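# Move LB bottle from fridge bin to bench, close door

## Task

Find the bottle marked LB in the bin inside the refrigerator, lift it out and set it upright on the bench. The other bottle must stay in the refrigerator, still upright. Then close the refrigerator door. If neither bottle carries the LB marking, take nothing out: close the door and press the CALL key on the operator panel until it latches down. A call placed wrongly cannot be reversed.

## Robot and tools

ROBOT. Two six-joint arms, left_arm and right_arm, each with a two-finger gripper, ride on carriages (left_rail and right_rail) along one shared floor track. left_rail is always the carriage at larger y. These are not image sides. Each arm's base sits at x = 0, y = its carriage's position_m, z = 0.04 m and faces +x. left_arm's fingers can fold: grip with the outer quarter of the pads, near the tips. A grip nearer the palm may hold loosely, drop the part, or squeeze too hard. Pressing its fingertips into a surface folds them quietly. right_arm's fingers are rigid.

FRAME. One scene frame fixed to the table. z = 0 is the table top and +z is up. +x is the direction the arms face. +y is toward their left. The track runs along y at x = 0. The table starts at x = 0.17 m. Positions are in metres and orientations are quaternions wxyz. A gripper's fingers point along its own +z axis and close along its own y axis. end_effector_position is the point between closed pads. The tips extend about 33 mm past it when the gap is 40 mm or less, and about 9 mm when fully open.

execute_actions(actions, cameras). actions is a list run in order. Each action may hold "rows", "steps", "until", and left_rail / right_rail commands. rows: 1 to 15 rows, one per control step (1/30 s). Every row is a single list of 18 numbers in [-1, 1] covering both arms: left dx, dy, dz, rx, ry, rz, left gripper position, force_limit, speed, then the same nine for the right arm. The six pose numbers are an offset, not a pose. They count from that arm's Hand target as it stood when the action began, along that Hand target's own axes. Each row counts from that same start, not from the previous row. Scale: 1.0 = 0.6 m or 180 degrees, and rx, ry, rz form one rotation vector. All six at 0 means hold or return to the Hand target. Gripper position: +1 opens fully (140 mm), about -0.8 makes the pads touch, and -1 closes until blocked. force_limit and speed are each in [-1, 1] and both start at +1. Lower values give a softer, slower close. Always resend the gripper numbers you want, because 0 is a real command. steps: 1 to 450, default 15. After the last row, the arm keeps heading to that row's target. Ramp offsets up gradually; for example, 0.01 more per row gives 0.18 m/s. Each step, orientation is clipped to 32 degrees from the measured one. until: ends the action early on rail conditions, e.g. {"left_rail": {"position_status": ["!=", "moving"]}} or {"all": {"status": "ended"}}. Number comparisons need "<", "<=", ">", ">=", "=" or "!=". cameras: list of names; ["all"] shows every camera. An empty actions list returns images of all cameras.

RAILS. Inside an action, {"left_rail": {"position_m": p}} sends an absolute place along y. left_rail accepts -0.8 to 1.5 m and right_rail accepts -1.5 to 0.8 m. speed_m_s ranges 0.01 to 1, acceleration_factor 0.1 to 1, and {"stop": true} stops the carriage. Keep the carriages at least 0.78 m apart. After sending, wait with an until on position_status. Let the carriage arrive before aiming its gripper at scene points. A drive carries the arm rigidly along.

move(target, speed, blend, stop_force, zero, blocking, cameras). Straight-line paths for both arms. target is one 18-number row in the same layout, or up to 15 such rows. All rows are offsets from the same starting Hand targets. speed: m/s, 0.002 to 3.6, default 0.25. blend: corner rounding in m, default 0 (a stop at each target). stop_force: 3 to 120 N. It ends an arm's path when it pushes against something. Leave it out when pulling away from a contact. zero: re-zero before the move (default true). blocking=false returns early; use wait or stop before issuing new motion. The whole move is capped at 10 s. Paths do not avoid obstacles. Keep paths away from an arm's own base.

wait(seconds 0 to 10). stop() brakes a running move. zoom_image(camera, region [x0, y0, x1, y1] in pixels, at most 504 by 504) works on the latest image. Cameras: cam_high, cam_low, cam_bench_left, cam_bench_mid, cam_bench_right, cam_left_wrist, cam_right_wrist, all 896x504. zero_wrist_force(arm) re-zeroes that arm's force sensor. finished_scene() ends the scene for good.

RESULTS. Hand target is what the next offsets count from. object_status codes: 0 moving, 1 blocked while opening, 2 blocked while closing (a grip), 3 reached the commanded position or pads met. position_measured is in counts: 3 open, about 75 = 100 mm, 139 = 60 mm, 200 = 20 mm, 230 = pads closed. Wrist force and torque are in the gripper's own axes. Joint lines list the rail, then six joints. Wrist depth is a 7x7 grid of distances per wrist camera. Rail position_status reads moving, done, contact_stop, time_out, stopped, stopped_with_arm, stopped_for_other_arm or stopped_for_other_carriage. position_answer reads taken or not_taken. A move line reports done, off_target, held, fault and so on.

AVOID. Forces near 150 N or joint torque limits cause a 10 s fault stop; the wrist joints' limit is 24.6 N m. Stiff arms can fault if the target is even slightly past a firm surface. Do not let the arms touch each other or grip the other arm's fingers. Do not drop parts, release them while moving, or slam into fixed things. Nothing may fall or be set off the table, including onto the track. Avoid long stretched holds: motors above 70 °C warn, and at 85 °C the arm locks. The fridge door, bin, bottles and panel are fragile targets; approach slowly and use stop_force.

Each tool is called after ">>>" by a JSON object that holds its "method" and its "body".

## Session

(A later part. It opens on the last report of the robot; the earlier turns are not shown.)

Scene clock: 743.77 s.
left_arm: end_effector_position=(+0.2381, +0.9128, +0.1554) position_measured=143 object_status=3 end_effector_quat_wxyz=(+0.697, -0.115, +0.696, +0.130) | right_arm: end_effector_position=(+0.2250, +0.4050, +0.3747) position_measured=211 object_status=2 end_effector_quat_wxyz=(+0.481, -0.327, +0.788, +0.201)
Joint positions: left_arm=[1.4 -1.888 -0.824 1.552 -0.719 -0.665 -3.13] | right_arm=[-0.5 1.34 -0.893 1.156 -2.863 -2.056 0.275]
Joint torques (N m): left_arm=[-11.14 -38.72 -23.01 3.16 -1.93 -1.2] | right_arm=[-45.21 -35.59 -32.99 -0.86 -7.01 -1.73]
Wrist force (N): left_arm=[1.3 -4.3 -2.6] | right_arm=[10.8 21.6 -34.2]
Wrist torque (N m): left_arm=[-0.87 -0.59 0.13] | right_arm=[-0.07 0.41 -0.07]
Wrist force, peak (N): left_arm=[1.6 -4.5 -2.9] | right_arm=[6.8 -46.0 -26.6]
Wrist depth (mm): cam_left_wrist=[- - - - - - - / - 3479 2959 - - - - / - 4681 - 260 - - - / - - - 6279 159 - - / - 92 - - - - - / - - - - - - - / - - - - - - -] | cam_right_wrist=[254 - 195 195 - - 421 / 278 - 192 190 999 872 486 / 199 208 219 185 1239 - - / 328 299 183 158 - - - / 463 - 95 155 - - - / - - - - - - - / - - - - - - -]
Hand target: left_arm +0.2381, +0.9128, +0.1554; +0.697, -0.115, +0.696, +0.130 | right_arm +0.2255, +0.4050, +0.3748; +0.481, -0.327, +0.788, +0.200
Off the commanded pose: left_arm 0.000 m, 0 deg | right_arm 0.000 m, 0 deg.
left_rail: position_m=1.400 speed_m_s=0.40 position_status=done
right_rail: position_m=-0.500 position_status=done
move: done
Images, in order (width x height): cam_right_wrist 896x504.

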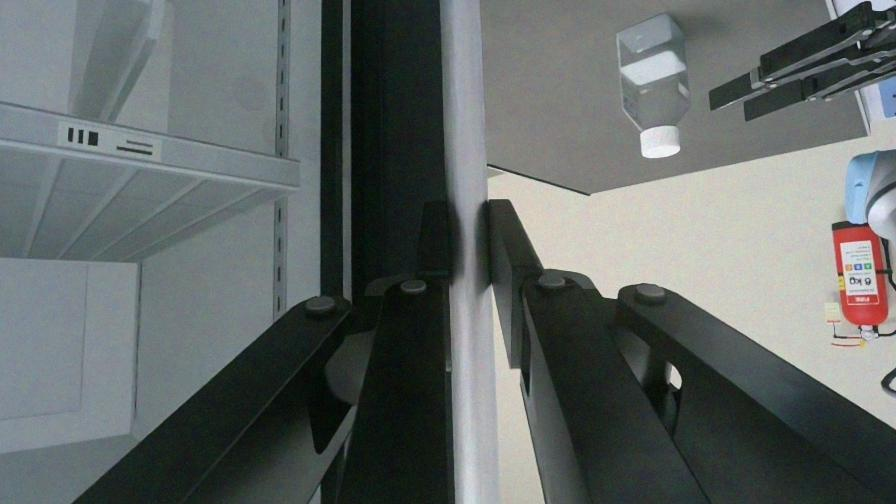

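>>> {"method": "execute_actions", "body": {"actions": [{"rows":[[0,0,0,0,0,0,-0.11,-0.3,-1,0,0,0,0,0,0,-0.078,0.3,-1]],"steps":60}]}}

>>> {"method": "move", "body": {"target": [0,0,0,0,0,0,-0.11,-0.3,-1,0.12,0,-0.24,0,0,0,-0.078,0.3,-1], "speed": 0.15, "cameras": ["cam_right_wrist","cam_bench_left","cam_bench_mid"]}}

Scene clock: 753.07 s.
left_arm: end_effector_position=(+0.2381, +0.9128, +0.1554) position_measured=143 object_status=3 end_effector_quat_wxyz=(+0.697, -0.115, +0.696, +0.130) | right_arm: end_effector_position=(+0.2255, +0.4049, +0.3748) position_measured=138 object_status=3 end_effector_quat_wxyz=(+0.481, -0.327, +0.788, +0.200)
Joint positions: left_arm=[1.4 -1.888 -0.824 1.552 -0.719 -0.665 -3.13] | right_arm=[-0.5 1.339 -0.893 1.156 -2.863 -2.056 0.275]
Joint torques (N m): left_arm=[-9.81 -39.66 -22.44 3.39 -2.05 -1.27] | right_arm=[7.43 -48.05 -20.56 -5.1 0.62 -1.3]
Wrist force (N): left_arm=[1.3 -4.3 -2.6] | right_arm=[-1.3 4.1 1.6]
Wrist torque (N m): left_arm=[-0.88 -0.58 0.13] | right_arm=[0.85 0.35 -0.03]
Wrist force, peak (N): left_arm=[1.3 -4.6 -2.8] | right_arm=[11.7 29.6 -34.3]
Wrist depth (mm): cam_left_wrist=[4153 3626 - - - - - / - 3901 4597 - - 2710 2093 / - - - 259 - - - / - - - - 136 - 2128 / - 93 - - - - 2164 / - - - - - - - / - - - 2739 - - -] | cam_right_wrist=[316 230 210 172 - - 431 / 278 410 205 185 - 938 925 / 199 210 204 186 - - 861 / 331 351 150 180 122 - - / - - 117 180 123 - - / - - 174 177 - - - / - - - 167 - - -]
Hand target: left_arm +0.2381, +0.9128, +0.1554; +0.697, -0.115, +0.696, +0.130 | right_arm +0.2255, +0.4049, +0.3748; +0.481, -0.327, +0.788, +0.200
Off the commanded pose: left_arm 0.000 m, 0 deg | right_arm 0.000 m, 0 deg.
left_rail: position_m=1.400 speed_m_s=0.40 position_status=done
right_rail: position_m=-0.500 position_status=done

Scene clock: 754.77 s.
left_arm: end_effector_position=(+0.2381, +0.9128, +0.1554) position_measured=143 object_status=3 end_effector_quat_wxyz=(+0.697, -0.115, +0.696, +0.130) | right_arm: end_effector_position=(+0.1119, +0.2910, +0.3764) position_measured=138 object_status=3 end_effector_quat_wxyz=(+0.481, -0.327, +0.788, +0.200)
Joint positions: left_arm=[1.4 -1.888 -0.824 1.552 -0.719 -0.665 -3.13] | right_arm=[-0.5 1.486 -1.158 1.568 -2.962 -2.18 0.367]
Joint torques (N m): left_arm=[-9.9 -38.68 -21.23 3.56 -2.07 -1.06] | right_arm=[8.43 -46.64 -11.66 -5.16 -2.3 1.34]
Wrist force (N): left_arm=[1.1 -4.4 -2.5] | right_arm=[-1.0 4.3 1.6]
Wrist torque (N m): left_arm=[-0.90 -0.55 0.13] | right_arm=[0.91 0.25 -0.24]
Wrist force, peak (N): left_arm=[1.3 -4.6 -2.8] | right_arm=[-1.5 4.3 2.6]
Wrist depth (mm): cam_left_wrist=[- - - - 3433 2299 - / 3843 - 3576 223 - - 2182 / - 4364 - 287 - - 2258 / - 5851 - - 135 - 2164 / - 92 - 4597 - - 1826 / - - - - - - - / - - - - - - -] | cam_right_wrist=[- - - 356 - - 543 / 439 499 368 791 925 580 521 / 267 314 397 351 - - 855 / 417 369 151 353 137 2794 793 / - 91 104 337 109 - 675 / - - 362 329 - - - / - - - 325 - - -]
Hand target: left_arm +0.2381, +0.9128, +0.1554; +0.697, -0.115, +0.696, +0.130 | right_arm +0.1118, +0.2909, +0.3764; +0.481, -0.327, +0.788, +0.200
Off the commanded pose: left_arm 0.000 m, 0 deg | right_arm 0.000 m, 0 deg.
left_rail: position_m=1.400 speed_m_s=0.40 position_status=done
right_rail: position_m=-0.500 position_status=done
move: done
Images, in order (width x height): cam_bench_left 896x504, cam_bench_mid 896x504, cam_right_wrist 896x504.

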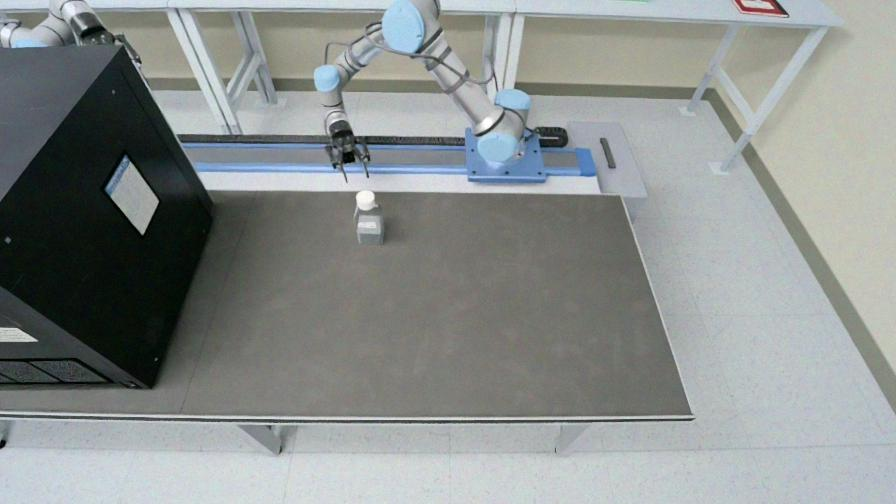

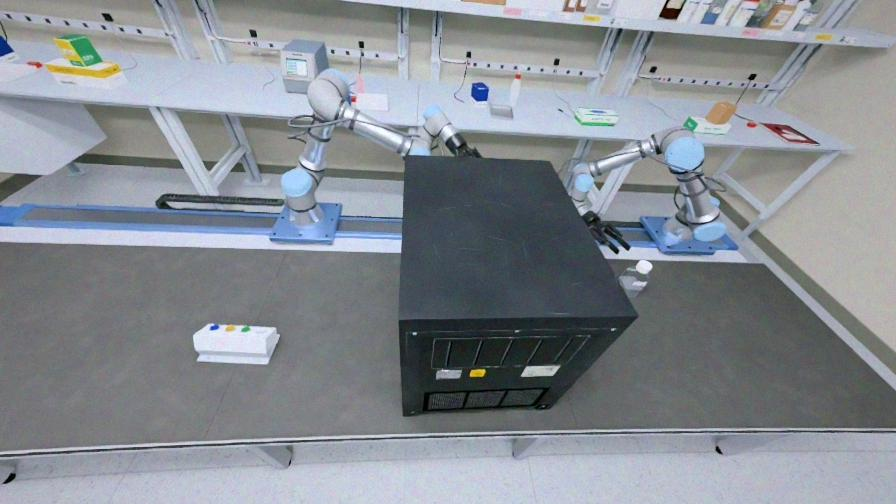

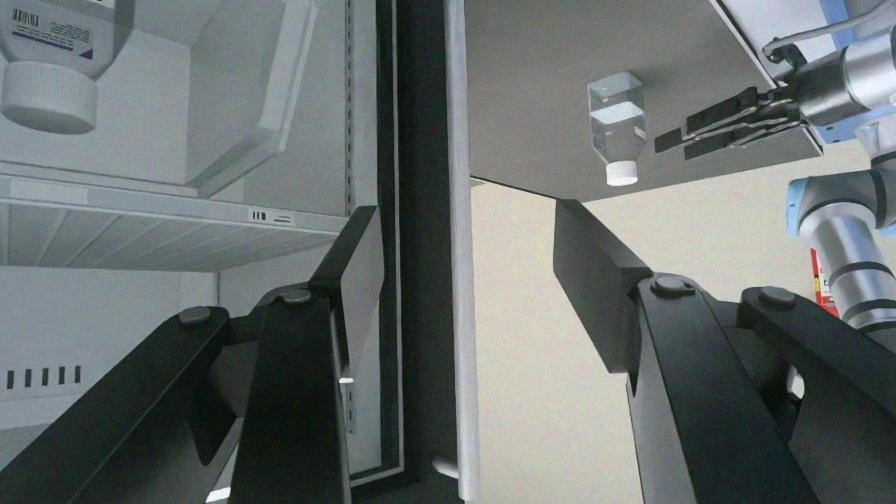

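>>> {"method": "move", "body": {"target": [0,0,0,0,0,0,-0.11,-0.3,-1,-0.045,-0.067,0.09,0,0,0,-1,-0.5,1], "speed": 0.15}}

>>> {"method": "move", "body": {"target": [0,0,0,0,0,0,-0.11,-0.3,-1,-0.115,0,0.23,0,0,0,-1,-0.5,1], "speed": 0.03, "stop_force": 25, "cameras": ["cam_right_wrist"]}}

Scene clock: 763.50 s.
left_arm: end_effector_position=(+0.2381, +0.9128, +0.1554) position_measured=143 object_status=3 end_effector_quat_wxyz=(+0.697, -0.115, +0.696, +0.130) | right_arm: end_effector_position=(+0.1827, +0.3052, +0.3758) position_measured=235 object_status=3 end_effector_quat_wxyz=(+0.481, -0.327, +0.788, +0.200)
Joint positions: left_arm=[1.4 -1.888 -0.824 1.552 -0.719 -0.665 -3.13] | right_arm=[-0.5 1.371 -1.129 1.533 -2.995 -2.083 0.294]
Joint torques (N m): left_arm=[-10.24 -40.18 -22.54 3.18 -1.77 -0.99] | right_arm=[-10.62 -34.45 -32.7 -5.21 0.85 -1.93]
Wrist force (N): left_arm=[1.2 -4.3 -2.6] | right_arm=[-1.1 4.2 1.5]
Wrist torque (N m): left_arm=[-0.87 -0.57 0.13] | right_arm=[0.86 0.28 -0.02]
Wrist force, peak (N): left_arm=[1.2 -4.7 -2.6] | right_arm=[-1.0 5.0 1.6]
Wrist depth (mm): cam_left_wrist=[3433 3527 - - - - - / 3433 - - 221 - 2476 - / - - - 263 - 2682 - / - - - - 160 - 2182 / - 93 - 3786 - - - / - - - - - - - / - - - - - - -] | cam_right_wrist=[- 439 - 318 - - 619 / 380 - 363 296 755 633 533 / 215 249 312 309 1251 2736 - / 404 422 364 115 - - - / 534 533 - - 88 - 2188 / 482 - - - - - - / - - - - - - -]
Hand target: left_arm +0.2381, +0.9128, +0.1554; +0.697, -0.115, +0.696, +0.130 | right_arm +0.1829, +0.3053, +0.3758; +0.481, -0.327, +0.788, +0.200
Off the commanded pose: left_arm 0.000 m, 0 deg | right_arm 0.000 m, 0 deg.
left_rail: position_m=1.400 speed_m_s=0.40 position_status=done
right_rail: position_m=-0.500 position_status=done
move: done

Scene clock: 768.27 s.
left_arm: end_effector_position=(+0.2381, +0.9128, +0.1554) position_measured=143 object_status=3 end_effector_quat_wxyz=(+0.697, -0.115, +0.696, +0.130) | right_arm: end_effector_position=(+0.2561, +0.3787, +0.3747) position_measured=235 object_status=3 end_effector_quat_wxyz=(+0.481, -0.327, +0.788, +0.200)
Joint positions: left_arm=[1.4 -1.888 -0.824 1.552 -0.719 -0.665 -3.13] | right_arm=[-0.5 1.286 -0.949 1.253 -2.917 -2.01 0.245]
Joint torques (N m): left_arm=[-10.18 -38.61 -23.05 3.27 -2.17 -0.99] | right_arm=[-5.19 -54.49 -13.61 -5.43 -5.18 1.4]
Wrist force (N): left_arm=[1.3 -4.4 -2.6] | right_arm=[3.4 14.0 -7.6]
Wrist torque (N m): left_arm=[-0.89 -0.60 0.14] | right_arm=[0.76 0.31 -0.18]
Wrist force, peak (N): left_arm=[1.3 -4.6 -2.9] | right_arm=[19.3 8.0 -39.2]
Wrist depth (mm): cam_left_wrist=[- 3065 4153 - - - 1866 / - - - 4153 - - 2060 / 3843 - - 265 - - 2076 / 4291 - - - 136 3218 - / 4221 92 130 - - - - / - - 3301 - - - - / - - - 3140 - - -] | cam_right_wrist=[- 231 - 191 169 - - / - 169 - 188 202 - 494 / 199 205 216 184 195 2525 - / 402 342 266 109 158 2345 - / 428 - - - 88 - - / - - - - - - - / - - - - - - -]
Hand target: left_arm +0.2381, +0.9128, +0.1554; +0.697, -0.115, +0.696, +0.130 | right_arm +0.2561, +0.3787, +0.3747; +0.481, -0.327, +0.788, +0.200 (not the last commanded pose)
Off the commanded pose: left_arm 0.000 m, 0 deg | right_arm 0.051 m, 0 deg.
left_rail: position_m=1.400 speed_m_s=0.40 position_status=done
right_rail: position_m=-0.500 position_status=done
move: contact (right_arm)
Images, in order (width x height): cam_right_wrist 896x504.

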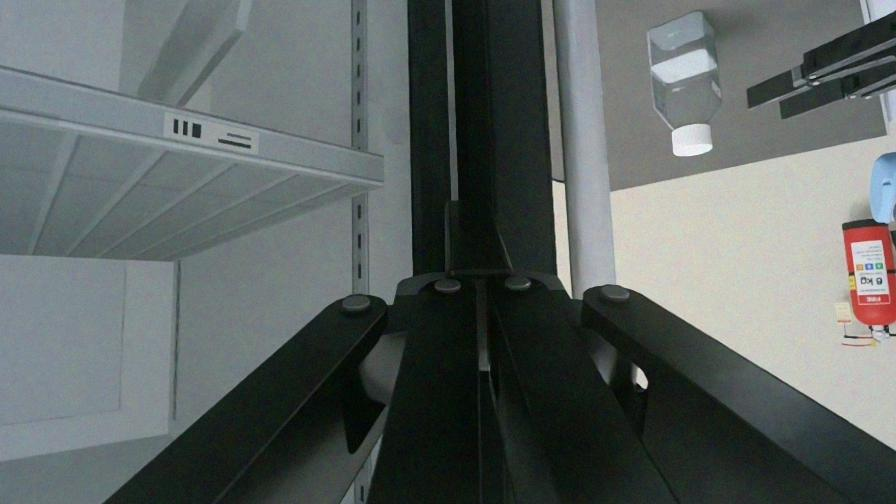

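>>> {"method": "move", "body": {"target": [0,0,0,0,0,0,-0.11,-0.3,-1,0.08,0,-0.16,0,0,0,-1,-0.5,1], "speed": 0.15}}

>>> {"method": "finished_scene", "body": {}}

Scene clock: 772.67 s.
left_arm: end_effector_position=(+0.2381, +0.9128, +0.1554) position_measured=143 object_status=3 end_effector_quat_wxyz=(+0.697, -0.115, +0.696, +0.130) | right_arm: end_effector_position=(+0.1804, +0.3028, +0.3757) position_measured=235 object_status=3 end_effector_quat_wxyz=(+0.481, -0.327, +0.788, +0.200)
Joint positions: left_arm=[1.4 -1.888 -0.824 1.552 -0.719 -0.665 -3.13] | right_arm=[-0.5 1.374 -1.135 1.541 -2.996 -2.085 0.295]
Joint torques (N m): left_arm=[-10.2 -38.33 -22.04 3.41 -1.73 -1.14] | right_arm=[8.31 -47.31 -11.7 -5.1 -2.21 1.36]
Wrist force (N): left_arm=[1.2 -4.4 -2.6] | right_arm=[-0.8 4.4 1.4]
Wrist torque (N m): left_arm=[-0.89 -0.57 0.13] | right_arm=[0.91 0.24 -0.23]
Wrist force, peak (N): left_arm=[1.2 -4.4 -3.0] | right_arm=[3.2 14.2 -7.5]
Wrist depth (mm): cam_left_wrist=[- - - - - - 2027 / - 3961 - 226 3626 2362 - / - - - - 3961 - - / - - - - 135 - - / 4364 91 130 4517 - - - / - - - - - - - / - - 2768 2654 - - -] | cam_right_wrist=[242 400 299 304 281 645 679 / - - 339 304 279 611 522 / 218 251 306 324 266 2854 784 / 410 426 371 115 2626 2680 - / 499 - - - 88 88 - / - - - - - - - / - - - - - - -]
Hand target: left_arm +0.2381, +0.9128, +0.1554; +0.697, -0.115, +0.696, +0.130 | right_arm +0.1803, +0.3027, +0.3758; +0.481, -0.327, +0.788, +0.200
Off the commanded pose: left_arm 0.000 m, 0 deg | right_arm 0.000 m, 0 deg.
left_rail: position_m=1.400 speed_m_s=0.40 position_status=done
right_rail: position_m=-0.500 position_status=done
move: done

The scene is finished: the task was done.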